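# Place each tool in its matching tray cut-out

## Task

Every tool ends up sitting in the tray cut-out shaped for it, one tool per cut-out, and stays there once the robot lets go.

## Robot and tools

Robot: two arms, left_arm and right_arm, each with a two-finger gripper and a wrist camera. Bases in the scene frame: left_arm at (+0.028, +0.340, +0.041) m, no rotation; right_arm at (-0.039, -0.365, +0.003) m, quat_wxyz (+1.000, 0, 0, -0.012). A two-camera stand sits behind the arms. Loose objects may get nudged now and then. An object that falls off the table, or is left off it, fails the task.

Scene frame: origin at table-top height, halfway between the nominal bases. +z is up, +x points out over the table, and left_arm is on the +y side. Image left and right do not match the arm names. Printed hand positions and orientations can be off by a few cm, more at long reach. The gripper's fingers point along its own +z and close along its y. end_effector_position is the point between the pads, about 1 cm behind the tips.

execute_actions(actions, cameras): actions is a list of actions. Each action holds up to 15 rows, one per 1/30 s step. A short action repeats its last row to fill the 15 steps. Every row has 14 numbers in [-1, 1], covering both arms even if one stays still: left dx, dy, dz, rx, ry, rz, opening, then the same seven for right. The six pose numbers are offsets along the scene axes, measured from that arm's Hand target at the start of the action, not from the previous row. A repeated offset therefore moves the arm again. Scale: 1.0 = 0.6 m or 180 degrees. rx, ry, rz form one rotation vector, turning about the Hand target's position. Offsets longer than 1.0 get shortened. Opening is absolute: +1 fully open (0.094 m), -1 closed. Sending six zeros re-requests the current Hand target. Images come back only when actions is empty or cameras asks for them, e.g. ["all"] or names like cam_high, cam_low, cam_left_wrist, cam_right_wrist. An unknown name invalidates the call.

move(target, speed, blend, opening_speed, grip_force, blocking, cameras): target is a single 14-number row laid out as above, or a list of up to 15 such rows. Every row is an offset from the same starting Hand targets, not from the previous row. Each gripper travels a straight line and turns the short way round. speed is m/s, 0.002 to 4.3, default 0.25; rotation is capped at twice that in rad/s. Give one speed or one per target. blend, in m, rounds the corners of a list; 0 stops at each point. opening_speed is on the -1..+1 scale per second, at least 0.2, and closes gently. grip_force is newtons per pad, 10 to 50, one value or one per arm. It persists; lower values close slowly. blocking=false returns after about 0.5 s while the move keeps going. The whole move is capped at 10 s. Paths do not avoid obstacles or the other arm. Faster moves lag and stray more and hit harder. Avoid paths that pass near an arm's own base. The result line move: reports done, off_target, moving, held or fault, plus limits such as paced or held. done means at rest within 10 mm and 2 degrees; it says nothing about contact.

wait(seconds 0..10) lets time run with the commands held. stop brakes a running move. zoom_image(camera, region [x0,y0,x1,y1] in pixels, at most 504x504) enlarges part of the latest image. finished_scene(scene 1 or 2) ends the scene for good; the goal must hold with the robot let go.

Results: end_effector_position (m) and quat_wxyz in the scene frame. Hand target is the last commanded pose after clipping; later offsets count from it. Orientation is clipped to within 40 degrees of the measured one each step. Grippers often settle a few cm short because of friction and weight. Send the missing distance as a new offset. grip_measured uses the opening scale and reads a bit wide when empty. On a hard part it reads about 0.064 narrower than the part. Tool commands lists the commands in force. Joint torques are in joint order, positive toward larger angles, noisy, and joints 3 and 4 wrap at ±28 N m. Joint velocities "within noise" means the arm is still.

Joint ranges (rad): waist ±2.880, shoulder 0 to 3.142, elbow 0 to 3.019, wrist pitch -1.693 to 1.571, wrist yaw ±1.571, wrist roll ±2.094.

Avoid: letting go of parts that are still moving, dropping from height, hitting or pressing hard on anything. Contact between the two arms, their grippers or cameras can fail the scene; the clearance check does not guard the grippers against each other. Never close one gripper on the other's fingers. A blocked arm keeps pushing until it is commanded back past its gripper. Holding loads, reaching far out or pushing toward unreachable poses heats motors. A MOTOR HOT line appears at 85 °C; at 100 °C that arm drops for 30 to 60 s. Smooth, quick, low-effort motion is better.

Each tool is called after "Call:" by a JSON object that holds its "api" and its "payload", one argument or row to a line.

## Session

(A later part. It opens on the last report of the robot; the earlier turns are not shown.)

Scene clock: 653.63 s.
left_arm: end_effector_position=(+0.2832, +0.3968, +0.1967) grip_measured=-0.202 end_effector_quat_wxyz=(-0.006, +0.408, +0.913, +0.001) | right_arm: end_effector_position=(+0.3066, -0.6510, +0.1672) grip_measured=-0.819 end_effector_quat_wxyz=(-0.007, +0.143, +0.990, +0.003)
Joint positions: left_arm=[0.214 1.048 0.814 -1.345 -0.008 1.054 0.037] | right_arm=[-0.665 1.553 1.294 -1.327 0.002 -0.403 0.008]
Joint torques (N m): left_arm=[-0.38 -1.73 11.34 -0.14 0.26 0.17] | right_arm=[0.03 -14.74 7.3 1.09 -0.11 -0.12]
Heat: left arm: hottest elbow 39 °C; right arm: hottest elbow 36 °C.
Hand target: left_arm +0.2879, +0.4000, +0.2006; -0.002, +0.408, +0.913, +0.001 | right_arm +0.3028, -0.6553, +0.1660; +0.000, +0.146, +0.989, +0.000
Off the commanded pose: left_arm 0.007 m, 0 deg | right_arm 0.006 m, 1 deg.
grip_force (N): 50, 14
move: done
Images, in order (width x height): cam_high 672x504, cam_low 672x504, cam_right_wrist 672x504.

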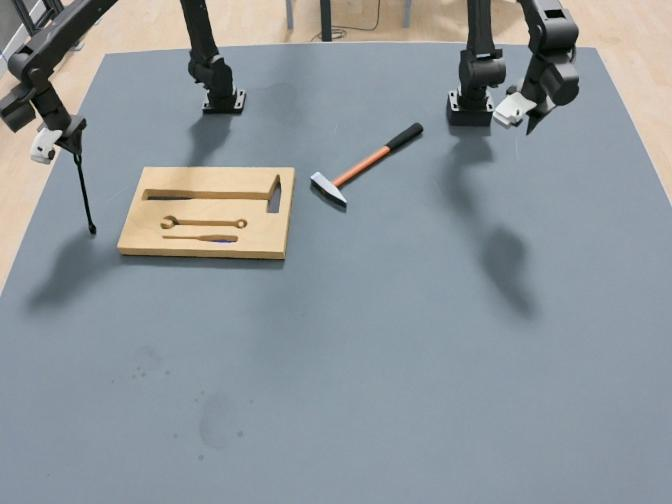

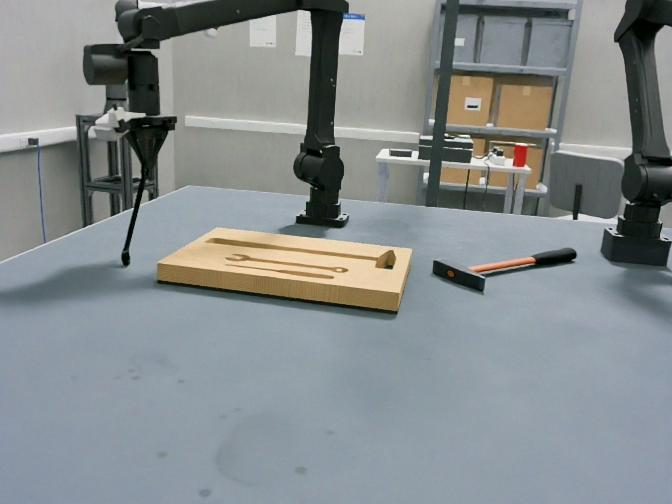

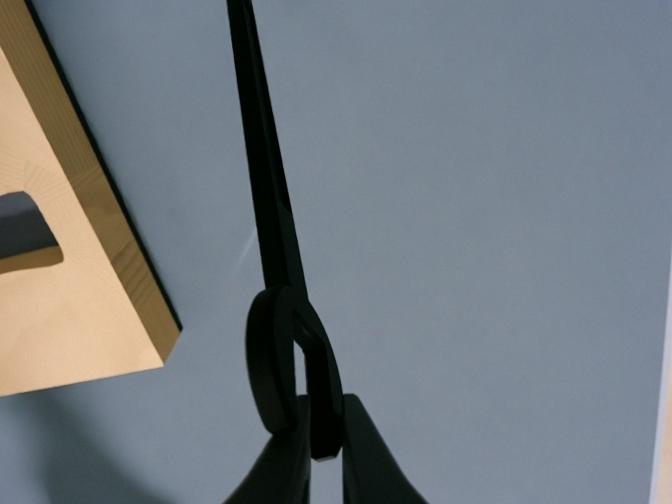

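Call:
{"api": "zoom_image", "payload": {
  "camera": "cam_right_wrist",
  "region": [180, 240, 440, 500]
}}

Call:
{"api": "zoom_image", "payload": {
  "camera": "cam_low",
  "region": [90, 150, 190, 280]
}}

Scaled by 1.938 from the camera's 672x504 image, which has a finer 960x720 frame.

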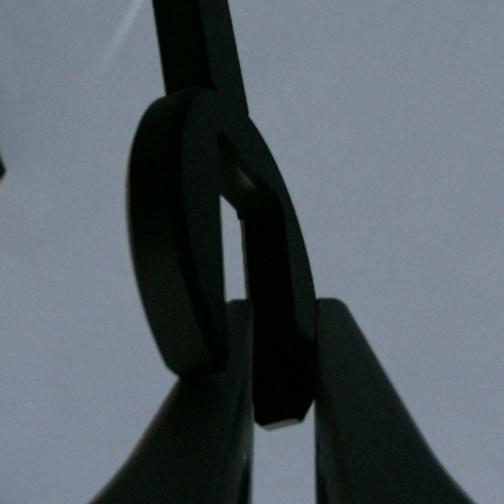

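Scaled by 3.877 from the camera's 672x504 image, which has a finer 960x720 frame.

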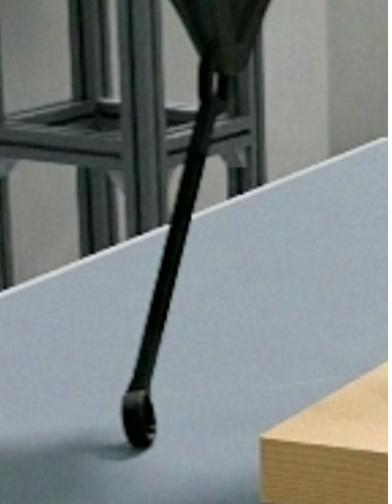

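Call:
{"api": "move", "payload": {
  "target": [
    [0,0,0,0,0,0,-0.2,-0.048,0.0142,-0.0483,0,0,0,-0.9],
    [0,0,0,0,0,0,-0.2,-0.088,0.0258,-0.1067,0,0,0,-0.9]
  ],
  "speed": 0.06,
  "blend": 0.01,
  "cameras": ["cam_right_wrist","cam_low","cam_high"]
}}

Call:
{"api": "zoom_image", "payload": {
  "camera": "cam_low",
  "region": [80, 170, 220, 290]
}}

Call:
{"api": "zoom_image", "payload": {
  "camera": "cam_right_wrist",
  "region": [180, 240, 440, 500]
}}

Scene clock: 669.37 s.
left_arm: end_effector_position=(+0.2832, +0.3968, +0.1967) grip_measured=-0.202 end_effector_quat_wxyz=(-0.006, +0.408, +0.913, +0.001) | right_arm: end_effector_position=(+0.2547, -0.6350, +0.1043) grip_measured=-0.853 end_effector_quat_wxyz=(-0.002, +0.141, +0.990, +0.005)
Joint positions: left_arm=[0.214 1.048 0.814 -1.345 -0.008 1.054 0.037] | right_arm=[-0.72 1.482 1.038 -1.135 -0.005 -0.462 0.007]
Joint torques (N m): left_arm=[-0.5 -1.79 11.36 -0.16 0.26 0.17] | right_arm=[-0.21 -12.34 7.08 0.92 0.17 -0.1]
Heat: left arm: hottest elbow 39 °C; right arm: hottest elbow 34 °C.
Hand target: left_arm +0.2879, +0.4000, +0.2006; -0.002, +0.408, +0.913, +0.001 | right_arm +0.2500, -0.6398, +0.1020; +0.000, +0.146, +0.989, +0.000
Off the commanded pose: left_arm 0.007 m, 0 deg | right_arm 0.007 m, 1 deg.
grip_force (N): 50, 14
move: done
Images, in order (width x height): cam_high 672x504, cam_low 672x504, cam_right_wrist 672x504.

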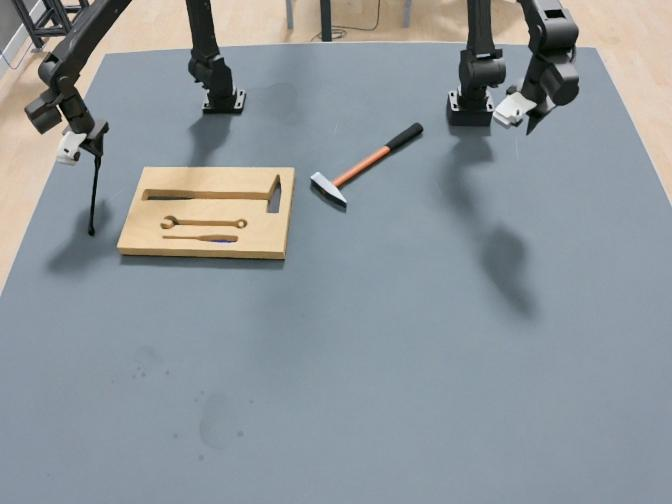

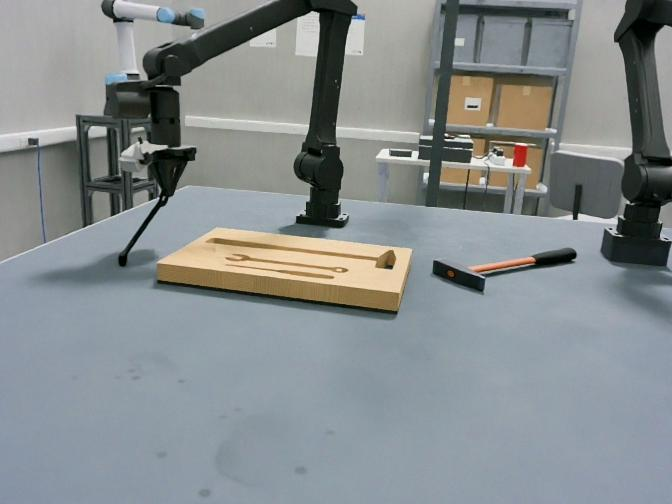

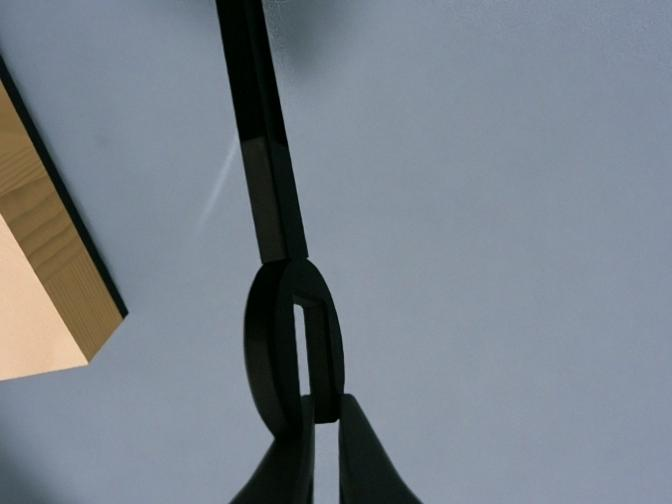

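Scaled by 3.600 from the camera's 672x504 image, which has a finer 960x720 frame.

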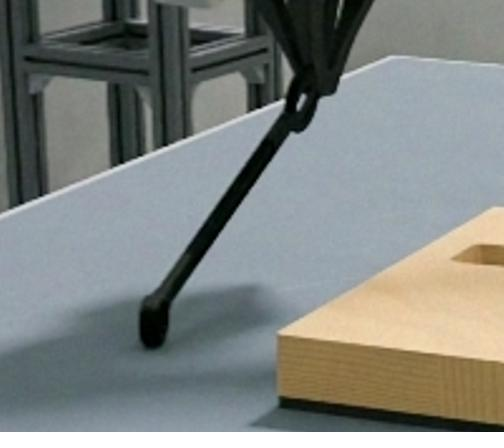

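Scaled by 1.938 from the camera's 672x504 image, which has a finer 960x720 frame.

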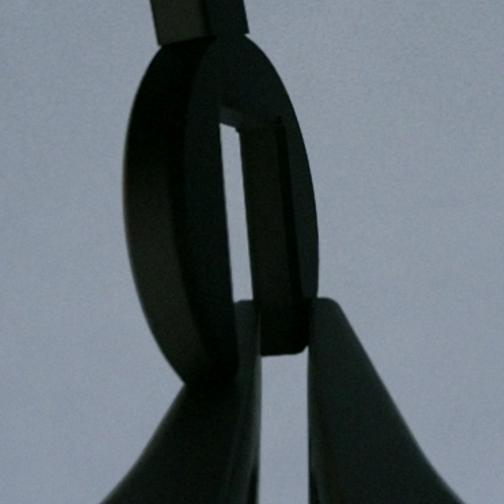

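Call:
{"api": "move", "payload": {
  "target": [0,0,0,0,0,0,-0.2,-0.027,0.008,-0.0683,0,0,0,-0.9],
  "speed": 0.06,
  "grip_force": [50, 16],
  "cameras": ["cam_right_wrist","cam_low"]
}}

Call:
{"api": "zoom_image", "payload": {
  "camera": "cam_low",
  "region": [80, 170, 220, 290]
}}

Call:
{"api": "zoom_image", "payload": {
  "camera": "cam_right_wrist",
  "region": [180, 240, 440, 500]
}}

Scene clock: 681.37 s.
left_arm: end_effector_position=(+0.2832, +0.3968, +0.1967) grip_measured=-0.202 end_effector_quat_wxyz=(-0.006, +0.408, +0.913, +0.001) | right_arm: end_effector_position=(+0.2386, -0.6298, +0.0665) grip_measured=-0.898 end_effector_quat_wxyz=(+0.001, +0.142, +0.990, +0.000)
Joint positions: left_arm=[0.214 1.048 0.814 -1.345 -0.008 1.054 0.037] | right_arm=[-0.737 1.489 0.933 -1.013 -0.002 -0.475 0.005]
Joint torques (N m): left_arm=[-0.38 -1.73 11.34 -0.16 0.26 0.17] | right_arm=[-0.38 -10.81 6.99 0.79 0.06 -0.13]
Heat: left arm: hottest elbow 39 °C; right arm: hottest elbow 33 °C.
Hand target: left_arm +0.2879, +0.4000, +0.2006; -0.002, +0.408, +0.913, +0.001 | right_arm +0.2338, -0.6350, +0.0611; +0.000, +0.146, +0.989, +0.000
Off the commanded pose: left_arm 0.007 m, 0 deg | right_arm 0.009 m, 0 deg.
grip_force (N): 50, 16
move: done
Images, in order (width x height): cam_low 672x504, cam_right_wrist 672x504.

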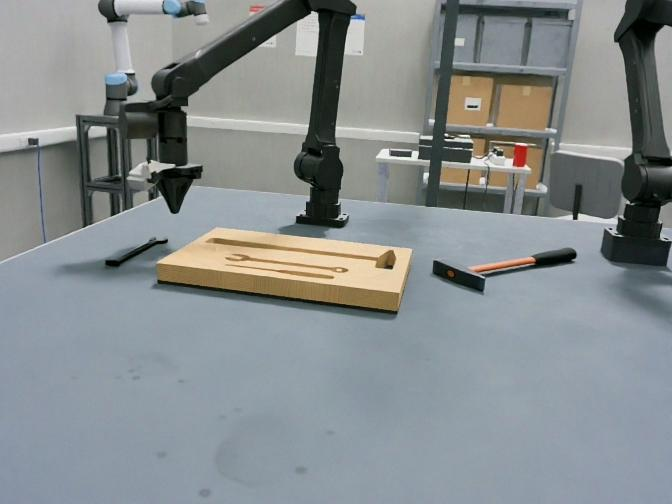

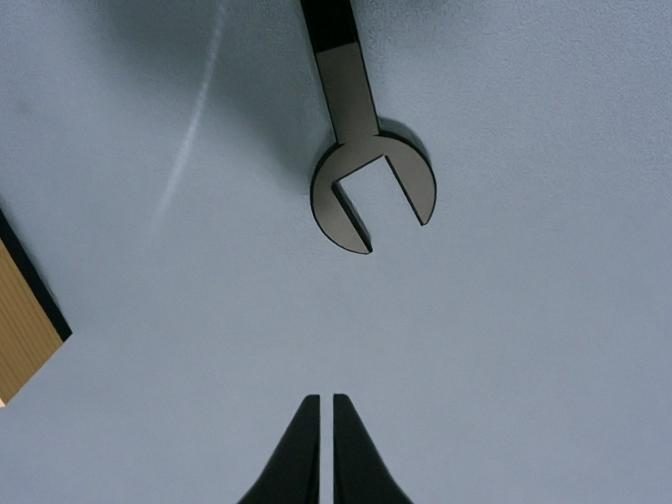

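Scaled by 3.600 from the camera's 672x504 image, which has a finer 960x720 frame.

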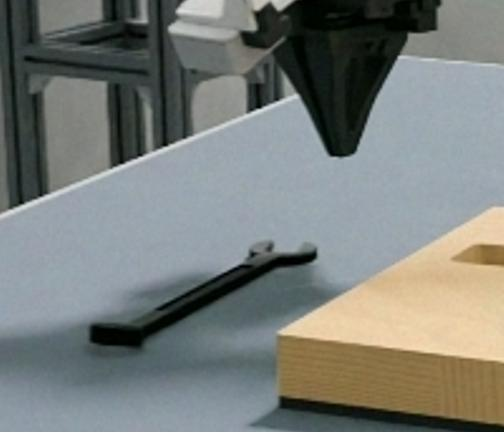

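Scaled by 1.938 from the camera's 672x504 image, which has a finer 960x720 frame.

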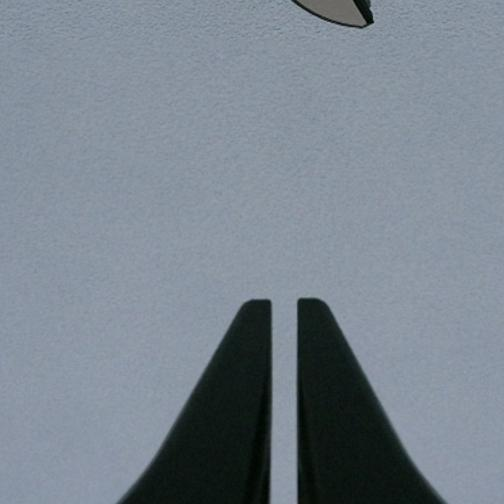

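Call:
{"api": "move", "payload": {
  "target": [
    [0,0,0,0,0,0,-0.2,0.0937,-0.0417,0.09,0,0,0.0933,0.0],
    [0,0,0,0,0,0,-0.2,0.063,-0.0445,0.015,0,0,0.0933,0.1]
  ],
  "speed": 0.15,
  "grip_force": 50,
  "blend": 0.01,
  "cameras": ["cam_right_wrist"]
}}

Scene clock: 698.50 s.
left_arm: end_effector_position=(+0.2832, +0.3968, +0.1967) grip_measured=-0.202 end_effector_quat_wxyz=(-0.006, +0.408, +0.913, +0.001) | right_arm: end_effector_position=(+0.2748, -0.6576, +0.0756) grip_measured=+0.097 end_effector_quat_wxyz=(+0.001, -0.001, +1.000, +0.000)
Joint positions: left_arm=[0.214 1.048 0.814 -1.345 -0.008 1.054 0.037] | right_arm=[-0.726 1.586 1.074 -1.058 -0.001 -0.751 0.052]
Joint torques (N m): left_arm=[-0.44 -1.73 11.36 -0.16 0.26 0.17] | right_arm=[0.15 -12.57 7.23 0.76 -0.01 -0.14]
Heat: left arm: hottest elbow 39 °C; right arm: hottest elbow 33 °C.
Hand target: left_arm +0.2879, +0.4000, +0.2006; -0.002, +0.408, +0.913, +0.001 | right_arm +0.2715, -0.6616, +0.0700; +0.000, +0.000, +1.000, +0.000
Off the commanded pose: left_arm 0.007 m, 0 deg | right_arm 0.008 m, 0 deg.
move: done
Images, in order (width x height): cam_right_wrist 672x504.

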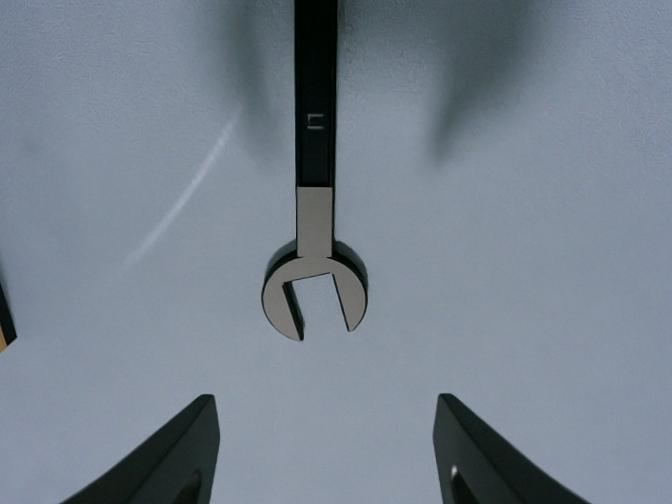

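Call:
{"api": "move", "payload": {
  "target": [
    [0,0,0,0,0,0,-0.2,-0.0017,0.025,-0.05,0,0,0,0.1],
    [0,0,0,0,0,0,-0.2,-0.0017,0.025,-0.0967,0,0,0,0.1]
  ],
  "speed": 0.12,
  "blend": 0.01,
  "cameras": ["cam_right_wrist"]
}}

Scene clock: 703.67 s.
left_arm: end_effector_position=(+0.2832, +0.3968, +0.1967) grip_measured=-0.202 end_effector_quat_wxyz=(-0.006, +0.408, +0.913, +0.001) | right_arm: end_effector_position=(+0.2664, -0.6498, +0.0156) grip_measured=+0.098 end_effector_quat_wxyz=(-0.001, +0.002, +1.000, +0.002)
Joint positions: left_arm=[0.214 1.048 0.814 -1.345 -0.008 1.054 0.037] | right_arm=[-0.726 1.657 0.974 -0.892 -0.001 -0.746 0.052]
Joint torques (N m): left_arm=[-0.38 -1.73 11.36 -0.16 0.26 0.17] | right_arm=[1.73 -12.98 6.53 0.8 -0.01 0.04]
Heat: left arm: hottest elbow 39 °C; right arm: hottest elbow 32 °C.
Hand target: left_arm +0.2879, +0.4000, +0.2006; -0.002, +0.408, +0.913, +0.001 | right_arm +0.2705, -0.6466, +0.0119; +0.000, +0.000, +1.000, +0.000
Off the commanded pose: left_arm 0.007 m, 0 deg | right_arm 0.006 m, 0 deg.
move: done
Images, in order (width x height): cam_right_wrist 672x504.

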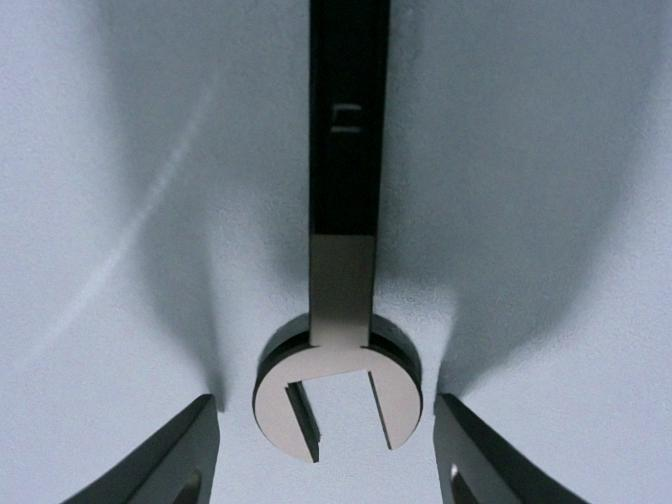

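Call:
{"api": "move", "payload": {
  "target": [0,0,0,0,0,0,-0.2,0.0158,0,-0.002,0,0,0,0.1],
  "speed": 0.05,
  "cameras": ["cam_right_wrist"]
}}

Scene clock: 708.07 s.
left_arm: end_effector_position=(+0.2832, +0.3968, +0.1967) grip_measured=-0.202 end_effector_quat_wxyz=(-0.006, +0.408, +0.913, +0.001) | right_arm: end_effector_position=(+0.2685, -0.6462, +0.0122) grip_measured=+0.098 end_effector_quat_wxyz=(-0.005, +0.004, +1.000, +0.004)
Joint positions: left_arm=[0.214 1.048 0.814 -1.345 -0.008 1.054 0.037] | right_arm=[-0.715 1.665 0.974 -0.892 0 -0.731 0.052]
Joint torques (N m): left_arm=[-0.44 -1.67 11.37 -0.16 0.26 0.16] | right_arm=[2.32 -12.57 8.24 0.72 -0.08 0.05]
Heat: left arm: hottest elbow 39 °C; right arm: hottest elbow 32 °C.
Hand target: left_arm +0.2879, +0.4000, +0.2006; -0.002, +0.408, +0.913, +0.001 | right_arm +0.2800, -0.6466, +0.0107; +0.000, +0.000, +1.000, +0.000
Off the commanded pose: left_arm 0.007 m, 0 deg | right_arm 0.012 m, 1 deg.
move: off_target (right_arm)
Images, in order (width x height): cam_right_wrist 672x504.

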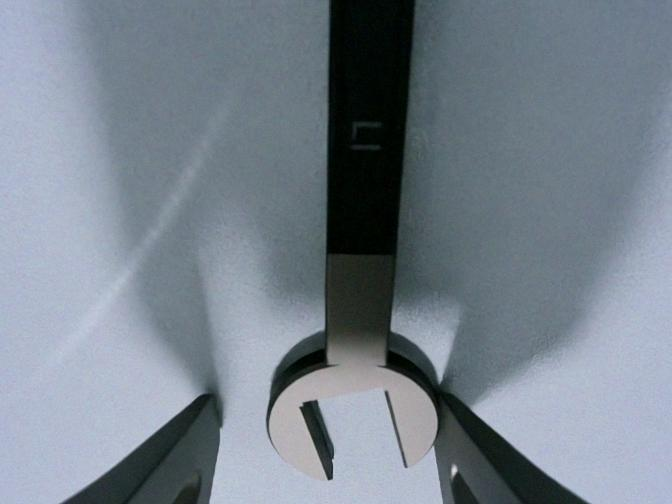

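Call:
{"api": "move", "payload": {
  "target": [0,0,0,0,0,0,-0.2,0.0135,-0.0123,0.003,0,0,0,0.1],
  "speed": 0.05,
  "cameras": ["cam_right_wrist"]
}}

Scene clock: 712.93 s.
left_arm: end_effector_position=(+0.2832, +0.3968, +0.1967) grip_measured=-0.202 end_effector_quat_wxyz=(-0.006, +0.408, +0.913, +0.001) | right_arm: end_effector_position=(+0.2709, -0.6484, +0.0118) grip_measured=+0.098 end_effector_quat_wxyz=(-0.004, +0.005, +1.000, +0.004)
Joint positions: left_arm=[0.214 1.048 0.814 -1.345 -0.008 1.054 0.037] | right_arm=[-0.715 1.673 0.983 -0.892 0 -0.729 0.052]
Joint torques (N m): left_arm=[-0.44 -1.73 11.37 -0.16 0.26 0.16] | right_arm=[2.32 -11.4 10.51 0.2 -0.08 0.03]
Heat: left arm: hottest elbow 39 °C; right arm: hottest elbow 32 °C.
Hand target: left_arm +0.2879, +0.4000, +0.2006; -0.002, +0.408, +0.913, +0.001 | right_arm +0.2881, -0.6540, +0.0125; +0.000, +0.000, +1.000, +0.000
Off the commanded pose: left_arm 0.007 m, 0 deg | right_arm 0.018 m, 1 deg.
move: off_target (right_arm)
Images, in order (width x height): cam_right_wrist 672x504.

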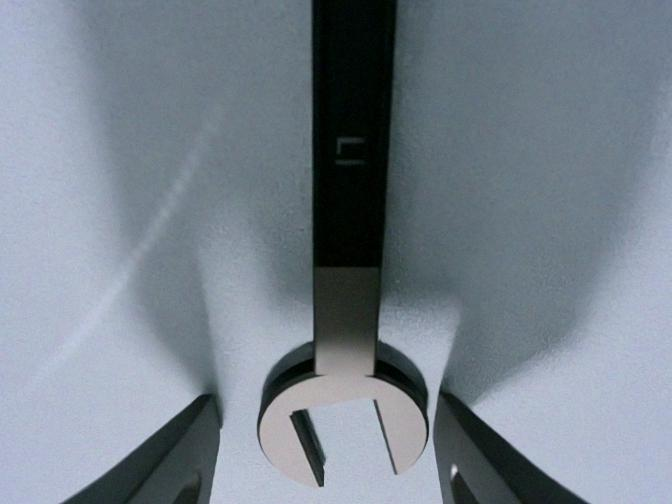

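Call:
{"api": "move", "payload": {
  "target": [0,0,0,0,0,0,-0.2,0,0,0.01,0,0,0,0.1],
  "speed": 0.05,
  "cameras": ["cam_right_wrist"]
}}

Scene clock: 716.23 s.
left_arm: end_effector_position=(+0.2832, +0.3968, +0.1967) grip_measured=-0.202 end_effector_quat_wxyz=(-0.006, +0.408, +0.913, +0.001) | right_arm: end_effector_position=(+0.2710, -0.6484, +0.0124) grip_measured=+0.098 end_effector_quat_wxyz=(-0.006, +0.005, +1.000, +0.005)
Joint positions: left_arm=[0.214 1.048 0.814 -1.345 -0.008 1.054 0.037] | right_arm=[-0.715 1.674 0.986 -0.898 0 -0.729 0.052]
Joint torques (N m): left_arm=[-0.44 -1.79 11.36 -0.16 0.26 0.17] | right_arm=[1.96 -12.4 10.7 -0.12 -0.08 0.03]
Heat: left arm: hottest elbow 39 °C; right arm: hottest elbow 32 °C.
Hand target: left_arm +0.2879, +0.4000, +0.2006; -0.002, +0.408, +0.913, +0.001 | right_arm +0.2882, -0.6541, +0.0185; +0.000, +0.000, +1.000, +0.000
Off the commanded pose: left_arm 0.007 m, 0 deg | right_arm 0.019 m, 1 deg.
move: off_target (right_arm)
Images, in order (width x height): cam_right_wrist 672x504.

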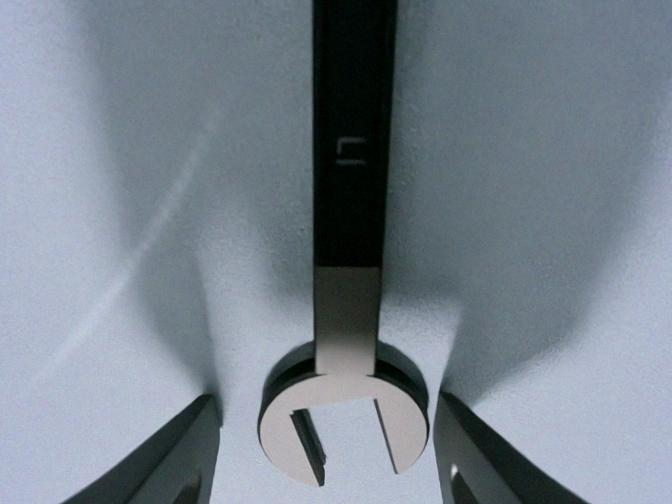

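Call:
{"api": "move", "payload": {
  "target": [0,0,0,0,0,0,-0.2,0,0,0,0,0,0,-0.5],
  "speed": 0.05,
  "grip_force": [50, 30],
  "cameras": ["cam_right_wrist"]
}}

Scene clock: 718.50 s.
left_arm: end_effector_position=(+0.2832, +0.3968, +0.1967) grip_measured=-0.202 end_effector_quat_wxyz=(-0.006, +0.408, +0.913, +0.001) | right_arm: end_effector_position=(+0.2709, -0.6483, +0.0124) grip_measured=-0.189 end_effector_quat_wxyz=(-0.006, +0.005, +1.000, +0.005)
Joint positions: left_arm=[0.214 1.048 0.814 -1.345 -0.008 1.054 0.037] | right_arm=[-0.715 1.674 0.986 -0.898 0 -0.729 0.038]
Joint torques (N m): left_arm=[-0.44 -1.79 11.36 -0.16 0.25 0.17] | right_arm=[2.2 -12.28 10.66 -0.21 -0.07 0.02]
Heat: left arm: hottest elbow 39 °C; right arm: hottest elbow 32 °C.
Hand target: left_arm +0.2879, +0.4000, +0.2006; -0.002, +0.408, +0.913, +0.001 | right_arm +0.2882, -0.6541, +0.0186; +0.000, +0.000, +1.000, +0.000
Off the commanded pose: left_arm 0.007 m, 0 deg | right_arm 0.019 m, 1 deg.
grip_force (N): 50, 30
move: off_target (right_arm)
Images, in order (width x height): cam_right_wrist 672x504.

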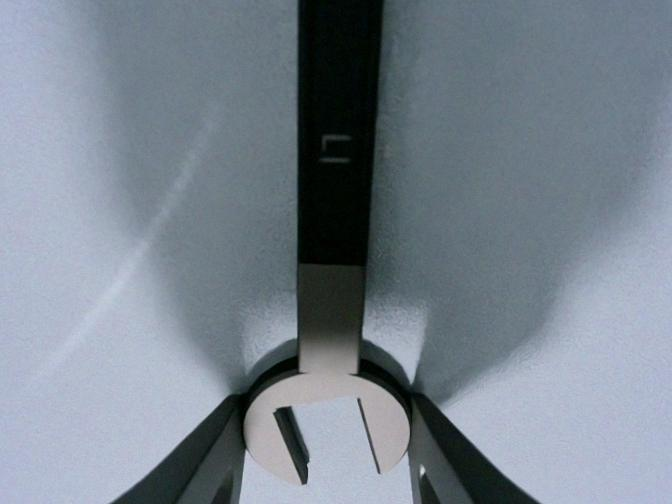

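Call:
{"api": "move", "payload": {
  "target": [0,0,0,0,0,0,-0.2,0.02,0,0.24,0,0,0,-0.5],
  "speed": 0.15,
  "cameras": ["cam_right_wrist","cam_low"]
}}

Call:
{"api": "zoom_image", "payload": {
  "camera": "cam_low",
  "region": [80, 130, 300, 280]
}}

Scene clock: 721.73 s.
left_arm: end_effector_position=(+0.2832, +0.3968, +0.1967) grip_measured=-0.202 end_effector_quat_wxyz=(-0.006, +0.408, +0.913, +0.001) | right_arm: end_effector_position=(+0.2790, -0.6458, +0.1326) grip_measured=-0.191 end_effector_quat_wxyz=(-0.027, +0.004, +0.999, +0.024)
Joint positions: left_arm=[0.214 1.048 0.814 -1.345 -0.008 1.054 0.037] | right_arm=[-0.698 1.555 1.2 -1.287 0 -0.713 0.038]
Joint velocities: left_arm=[-0.005 -0.015 0.007 -0.046 -0.022 0.037 -0.002] | right_arm=[within noise]
Joint torques (N m): left_arm=[-0.5 -1.73 11.34 -0.17 0.26 0.17] | right_arm=[2.02 -15.44 13.65 -0.17 -0.1 0.05]
Heat: left arm: hottest elbow 39 °C; right arm: hottest elbow 32 °C.
Hand target: left_arm +0.2879, +0.4000, +0.2006; -0.002, +0.408, +0.913, +0.001 | right_arm +0.3002, -0.6541, +0.1626; +0.000, +0.000, +1.000, +0.000
Off the commanded pose: left_arm 0.007 m, 0 deg | right_arm 0.038 m, 4 deg.
grip_force (N): 50, 30
move: off_target (right_arm)
Images, in order (width x height): cam_low 672x504, cam_right_wrist 672x504.

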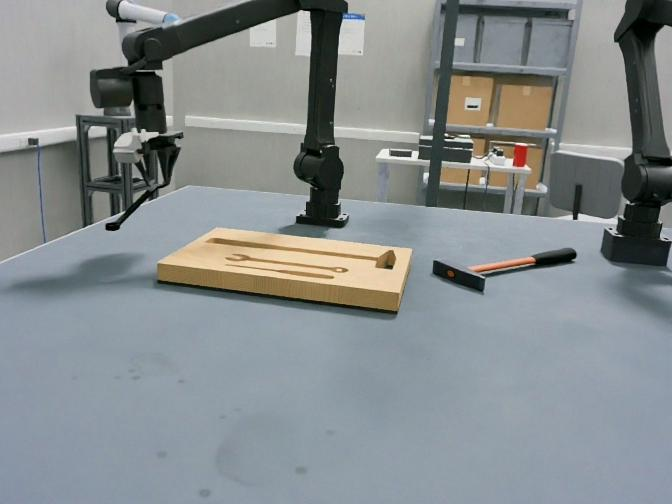

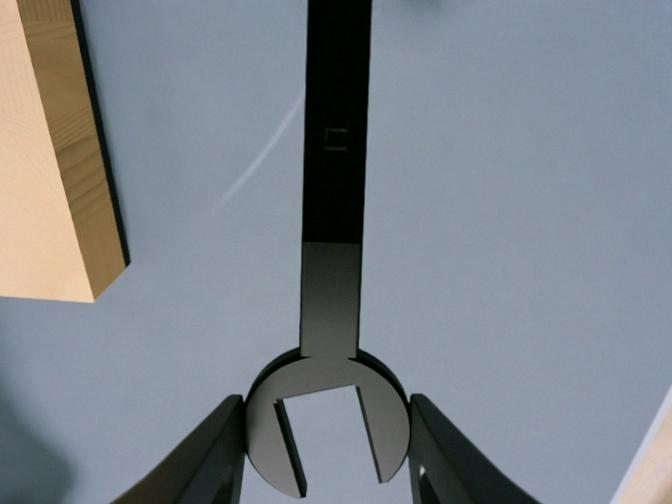

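Scaled by 2.291 from the camera's 672x504 image, which has a finer 960x720 frame.

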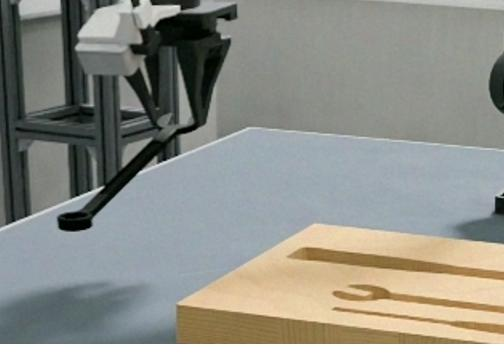

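Call:
{"api": "move", "payload": {
  "target": [0,0,0,0,0,0,-0.2,0.015,0,0.125,0,0,0,-0.5],
  "speed": 0.12,
  "grip_force": [50, 18],
  "cameras": ["cam_right_wrist","cam_low"]
}}

Call:
{"api": "zoom_image", "payload": {
  "camera": "cam_low",
  "region": [60, 80, 280, 300]
}}

Scene clock: 725.03 s.
left_arm: end_effector_position=(+0.2832, +0.3968, +0.1967) grip_measured=-0.202 end_effector_quat_wxyz=(-0.006, +0.408, +0.913, +0.001) | right_arm: end_effector_position=(+0.2908, -0.6490, +0.2047) grip_measured=-0.191 end_effector_quat_wxyz=(-0.029, +0.004, +0.999, +0.025)
Joint positions: left_arm=[0.214 1.048 0.814 -1.345 -0.008 1.054 0.037] | right_arm=[-0.686 1.537 1.374 -1.484 0 -0.701 0.038]
Joint torques (N m): left_arm=[-0.44 -1.73 11.37 -0.14 0.26 0.17] | right_arm=[2.08 -15.44 14.54 -0.12 -0.1 0.05]
Heat: left arm: hottest elbow 39 °C; right arm: hottest elbow 32 °C.
Hand target: left_arm +0.2879, +0.4000, +0.2006; -0.002, +0.408, +0.913, +0.001 | right_arm +0.3092, -0.6541, +0.2375; +0.000, +0.000, +1.000, +0.000
Off the commanded pose: left_arm 0.007 m, 0 deg | right_arm 0.038 m, 4 deg.
grip_force (N): 50, 18
move: off_target (right_arm)
Images, in order (width x height): cam_low 672x504, cam_right_wrist 672x504.

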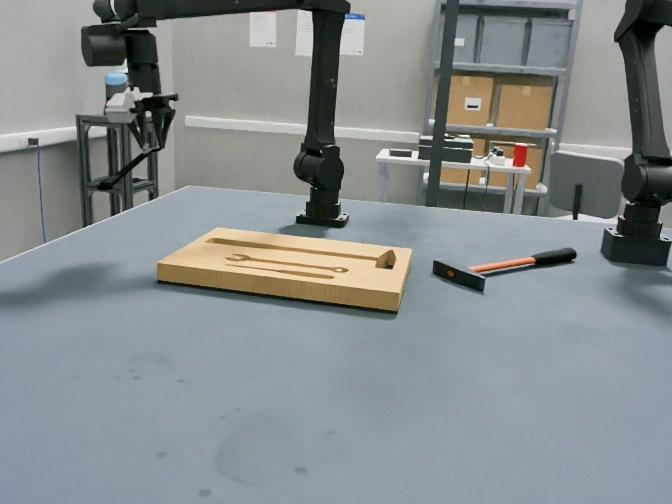

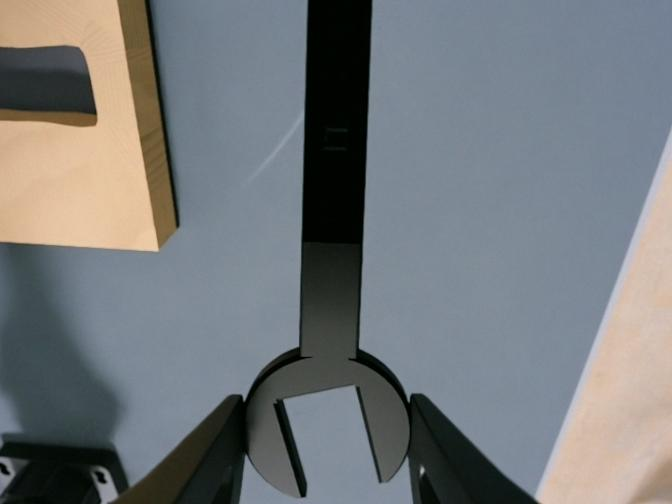

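Scaled by 2.291 from the camera's 672x504 image, which has a finer 960x720 frame.

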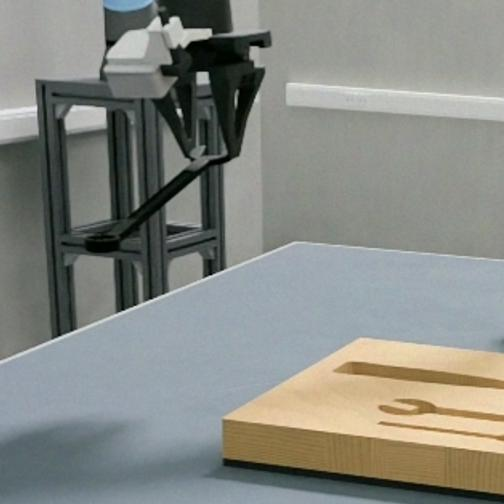

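Call:
{"api": "move", "payload": {
  "target": [0,0,0,0,0,0,-0.2,0.0,0,-0.145,0,0,0,-0.5],
  "speed": 0.12,
  "grip_force": [50, 12],
  "cameras": ["cam_right_wrist","cam_low"]
}}

Call:
{"api": "wait", "payload": {
  "seconds": 1,
  "cameras": ["cam_right_wrist"]
}}

Scene clock: 729.73 s.
left_arm: end_effector_position=(+0.2832, +0.3968, +0.1967) grip_measured=-0.202 end_effector_quat_wxyz=(-0.006, +0.408, +0.913, +0.001) | right_arm: end_effector_position=(+0.3016, -0.6579, +0.1510) grip_measured=-0.187 end_effector_quat_wxyz=(-0.006, +0.004, +1.000, +0.004)
Joint positions: left_arm=[0.214 1.048 0.814 -1.345 -0.008 1.054 0.037] | right_arm=[-0.685 1.566 1.265 -1.284 0.001 -0.7 0.038]
Joint torques (N m): left_arm=[-0.44 -1.73 11.36 -0.16 0.26 0.17] | right_arm=[2.2 -14.1 8.27 0.87 -0.08 0.04]
Heat: left arm: hottest elbow 39 °C; right arm: hottest elbow 33 °C.
Hand target: left_arm +0.2879, +0.4000, +0.2006; -0.002, +0.408, +0.913, +0.001 | right_arm +0.3093, -0.6541, +0.1506; +0.000, +0.000, +1.000, +0.000
Off the commanded pose: left_arm 0.007 m, 0 deg | right_arm 0.008 m, 1 deg.
grip_force (N): 50, 12
move: done
Images, in order (width x height): cam_low 672x504, cam_right_wrist 672x504.

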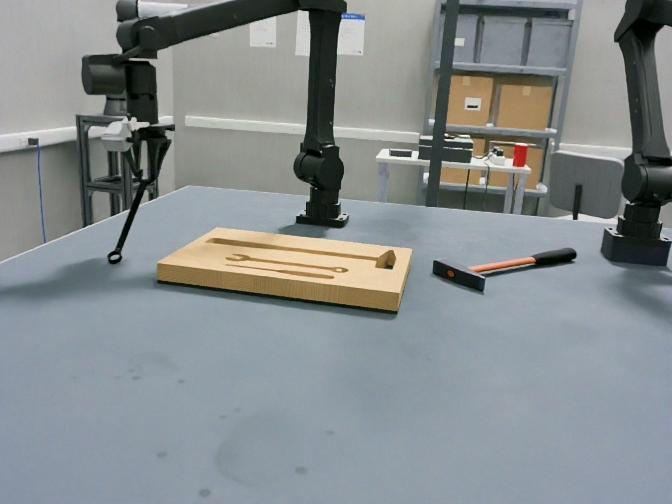

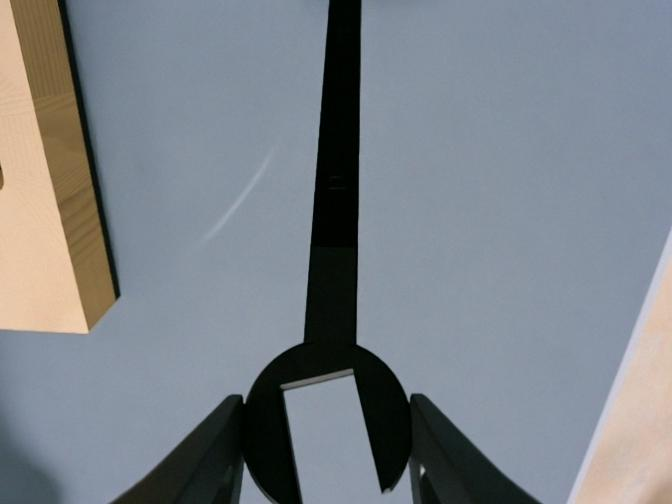

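Scene clock: 730.73 s.
left_arm: end_effector_position=(+0.2832, +0.3968, +0.1967) grip_measured=-0.202 end_effector_quat_wxyz=(-0.006, +0.408, +0.913, +0.001) | right_arm: end_effector_position=(+0.3016, -0.6579, +0.1510) grip_measured=-0.187 end_effector_quat_wxyz=(-0.006, +0.004, +1.000, +0.004)
Joint positions: left_arm=[0.214 1.048 0.814 -1.345 -0.008 1.054 0.037] | right_arm=[-0.685 1.566 1.265 -1.284 0.001 -0.7 0.038]
Joint torques (N m): left_arm=[-0.38 -1.79 11.36 -0.16 0.26 0.17] | right_arm=[2.02 -14.15 8.34 0.85 -0.08 0.03]
Heat: left arm: hottest elbow 39 °C; right arm: hottest elbow 33 °C.
Hand target: left_arm +0.2879, +0.4000, +0.2006; -0.002, +0.408, +0.913, +0.001 | right_arm +0.3092, -0.6541, +0.1506; +0.000, +0.000, +1.000, +0.000
Tool commands: left_gripper/opening=-0.2 right_gripper/opening=-0.5
Off the commanded pose: left_arm 0.007 m, 0 deg | right_arm 0.008 m, 1 deg.
grip_force (N): 50, 12
wait: 1.00 s; at rest by 0.17 s
Images, in order (width x height): cam_right_wrist 672x504.

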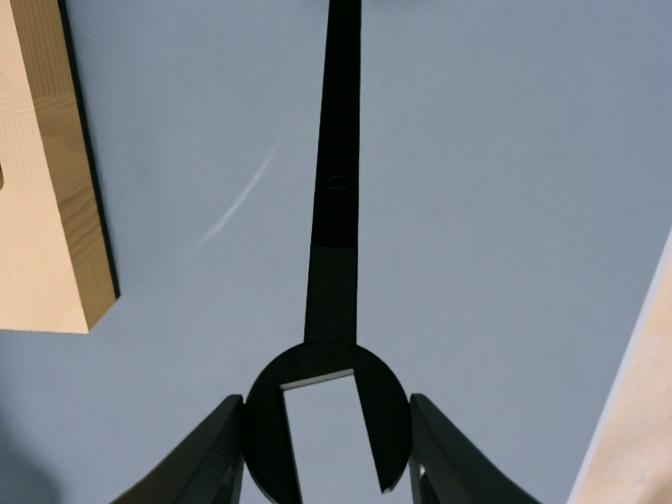

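Call:
{"api": "move", "payload": {
  "target": [0,0,0,0,0,0,-0.2,0.02,0,0.14,0,0,0,-0.5],
  "speed": 0.1,
  "cameras": ["cam_right_wrist","cam_low"]
}}

Call:
{"api": "zoom_image", "payload": {
  "camera": "cam_low",
  "region": [60, 80, 280, 300]
}}

Scene clock: 733.77 s.
left_arm: end_effector_position=(+0.2832, +0.3968, +0.1967) grip_measured=-0.202 end_effector_quat_wxyz=(-0.006, +0.408, +0.913, +0.001) | right_arm: end_effector_position=(+0.3029, -0.6496, +0.2002) grip_measured=-0.187 end_effector_quat_wxyz=(-0.031, +0.004, +0.999, +0.025)
Joint positions: left_arm=[0.214 1.048 0.814 -1.345 -0.008 1.054 0.037] | right_arm=[-0.669 1.566 1.395 -1.479 0.001 -0.684 0.038]
Joint torques (N m): left_arm=[-0.44 -1.73 11.36 -0.14 0.26 0.17] | right_arm=[1.96 -16.62 14.57 -0.24 -0.1 0.04]
Heat: left arm: hottest elbow 39 °C; right arm: hottest elbow 33 °C.
Hand target: left_arm +0.2879, +0.4000, +0.2006; -0.002, +0.408, +0.913, +0.001 | right_arm +0.3212, -0.6541, +0.2345; +0.000, +0.000, +1.000, +0.000
Off the commanded pose: left_arm 0.007 m, 0 deg | right_arm 0.039 m, 5 deg.
grip_force (N): 50, 12
move: off_target (right_arm)
Images, in order (width x height): cam_low 672x504, cam_right_wrist 672x504.

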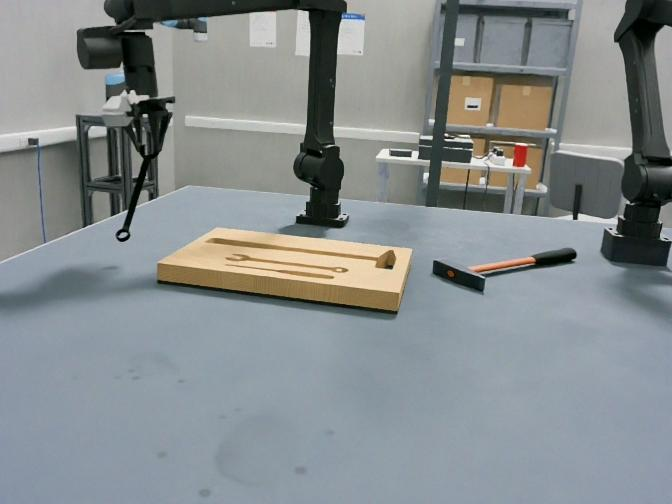

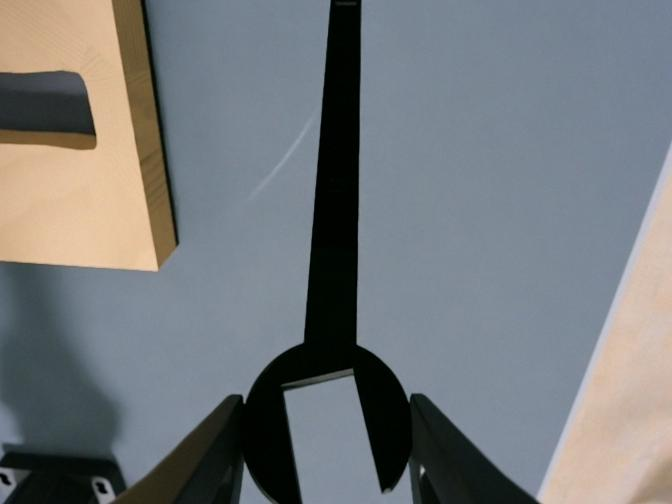

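Scaled by 2.291 from the camera's 672x504 image, which has a finer 960x720 frame.

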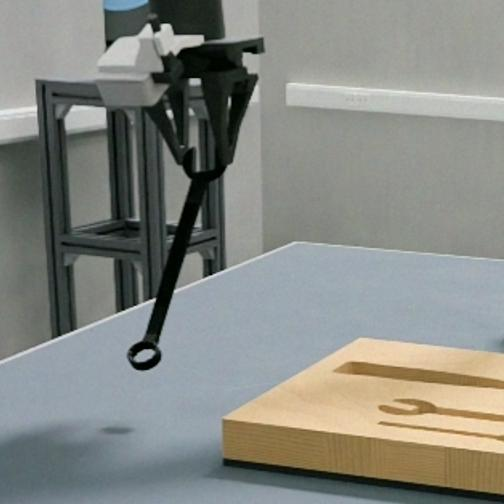

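Call:
{"api": "move", "payload": {
  "target": [0,0,0,0,0,0,-0.2,-0.01,0,-0.1333,0,0,0,-0.5],
  "speed": 0.1,
  "cameras": ["cam_low"]
}}

Call:
{"api": "zoom_image", "payload": {
  "camera": "cam_low",
  "region": [60, 80, 280, 300]
}}

Scene clock: 741.83 s.
left_arm: end_effector_position=(+0.2832, +0.3968, +0.1967) grip_measured=-0.202 end_effector_quat_wxyz=(-0.006, +0.408, +0.913, +0.001) | right_arm: end_effector_position=(+0.3102, -0.6557, +0.1569) grip_measured=-0.187 end_effector_quat_wxyz=(-0.004, +0.004, +1.000, +0.003)
Joint positions: left_arm=[0.214 1.048 0.814 -1.345 -0.008 1.054 0.037] | right_arm=[-0.669 1.571 1.287 -1.296 0.001 -0.684 0.038]
Joint torques (N m): left_arm=[-0.5 -1.73 11.37 -0.16 0.26 0.17] | right_arm=[1.61 -14.1 8.24 0.85 -0.08 -0.04]
Heat: left arm: hottest elbow 39 °C; right arm: hottest elbow 34 °C.
Hand target: left_arm +0.2879, +0.4000, +0.2006; -0.002, +0.408, +0.913, +0.001 | right_arm +0.3152, -0.6541, +0.1547; +0.000, +0.000, +1.000, +0.000
Off the commanded pose: left_arm 0.007 m, 0 deg | right_arm 0.006 m, 1 deg.
grip_force (N): 50, 12
move: done
Images, in order (width x height): cam_low 672x504.

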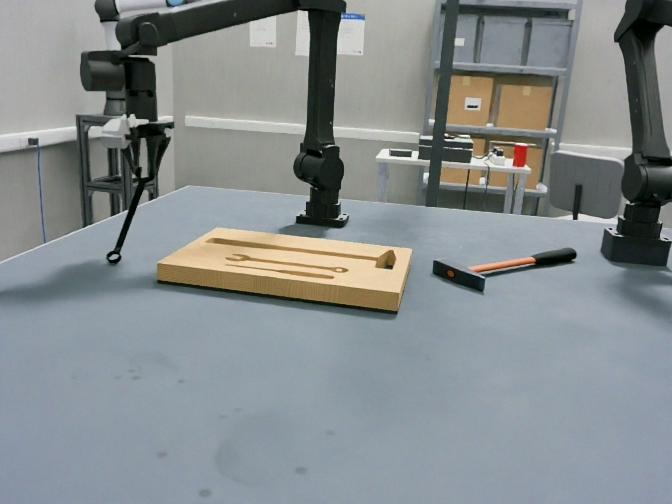

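Scaled by 2.291 from the camera's 672x504 image, which has a finer 960x720 frame.

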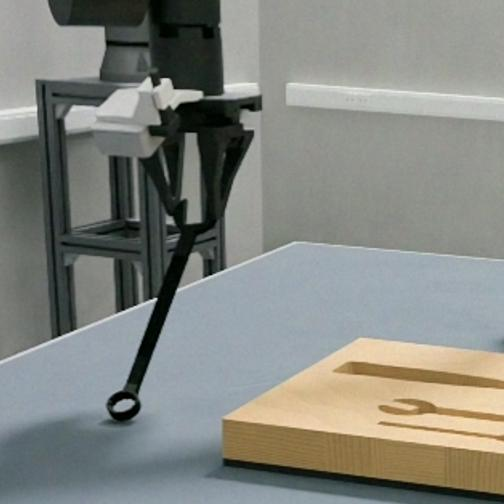

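Call:
{"api": "move", "payload": {
  "target": [0,0,0,0,0,0,-0.2,0,0,0,0,0,0,-0.183],
  "speed": 0.1,
  "cameras": ["cam_low","cam_right_wrist"]
}}

Call:
{"api": "zoom_image", "payload": {
  "camera": "cam_low",
  "region": [60, 80, 280, 300]
}}

Scene clock: 743.87 s.
left_arm: end_effector_position=(+0.2832, +0.3968, +0.1967) grip_measured=-0.202 end_effector_quat_wxyz=(-0.006, +0.408, +0.913, +0.001) | right_arm: end_effector_position=(+0.3102, -0.6557, +0.1569) grip_measured=-0.180 end_effector_quat_wxyz=(-0.004, +0.004, +1.000, +0.003)
Joint positions: left_arm=[0.214 1.048 0.814 -1.345 -0.008 1.054 0.037] | right_arm=[-0.669 1.571 1.287 -1.296 0.001 -0.684 0.039]
Joint torques (N m): left_arm=[-0.5 -1.73 11.34 -0.17 0.26 0.17] | right_arm=[1.61 -13.92 8.25 0.81 -0.08 -0.03]
Heat: left arm: hottest elbow 39 °C; right arm: hottest elbow 34 °C.
Hand target: left_arm +0.2879, +0.4000, +0.2006; -0.002, +0.408, +0.913, +0.001 | right_arm +0.3152, -0.6541, +0.1547; +0.000, +0.000, +1.000, +0.000
Off the commanded pose: left_arm 0.007 m, 0 deg | right_arm 0.006 m, 1 deg.
grip_force (N): 50, 12
move: done
Images, in order (width x height): cam_low 672x504, cam_right_wrist 672x504.

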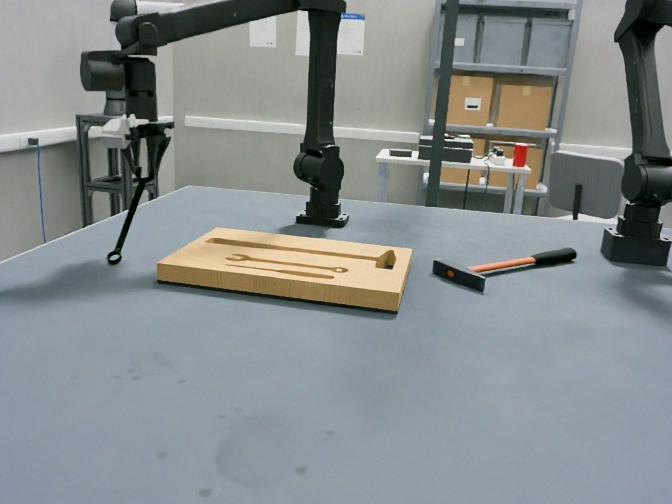

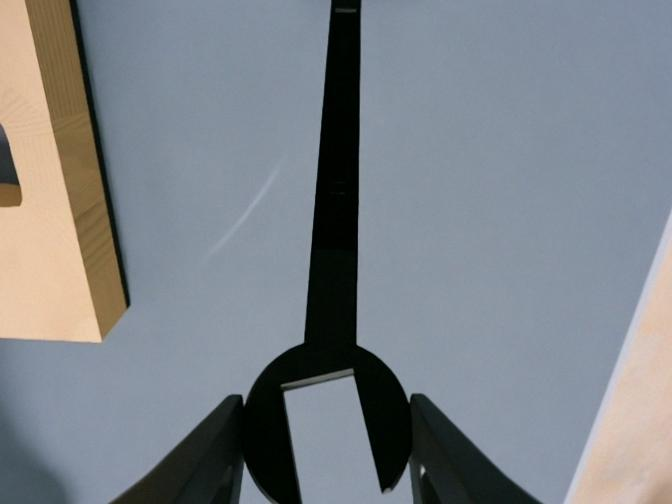

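Scaled by 2.291 from the camera's 672x504 image, which has a finer 960x720 frame.

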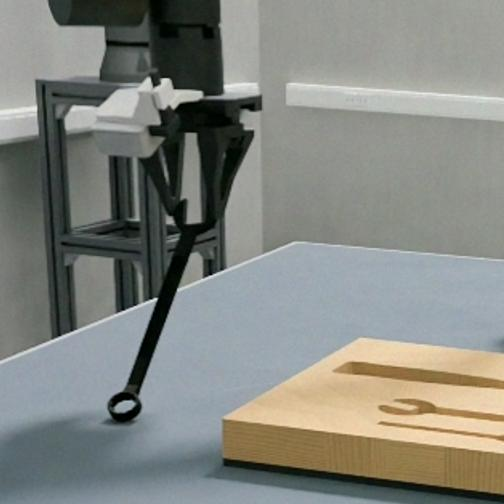

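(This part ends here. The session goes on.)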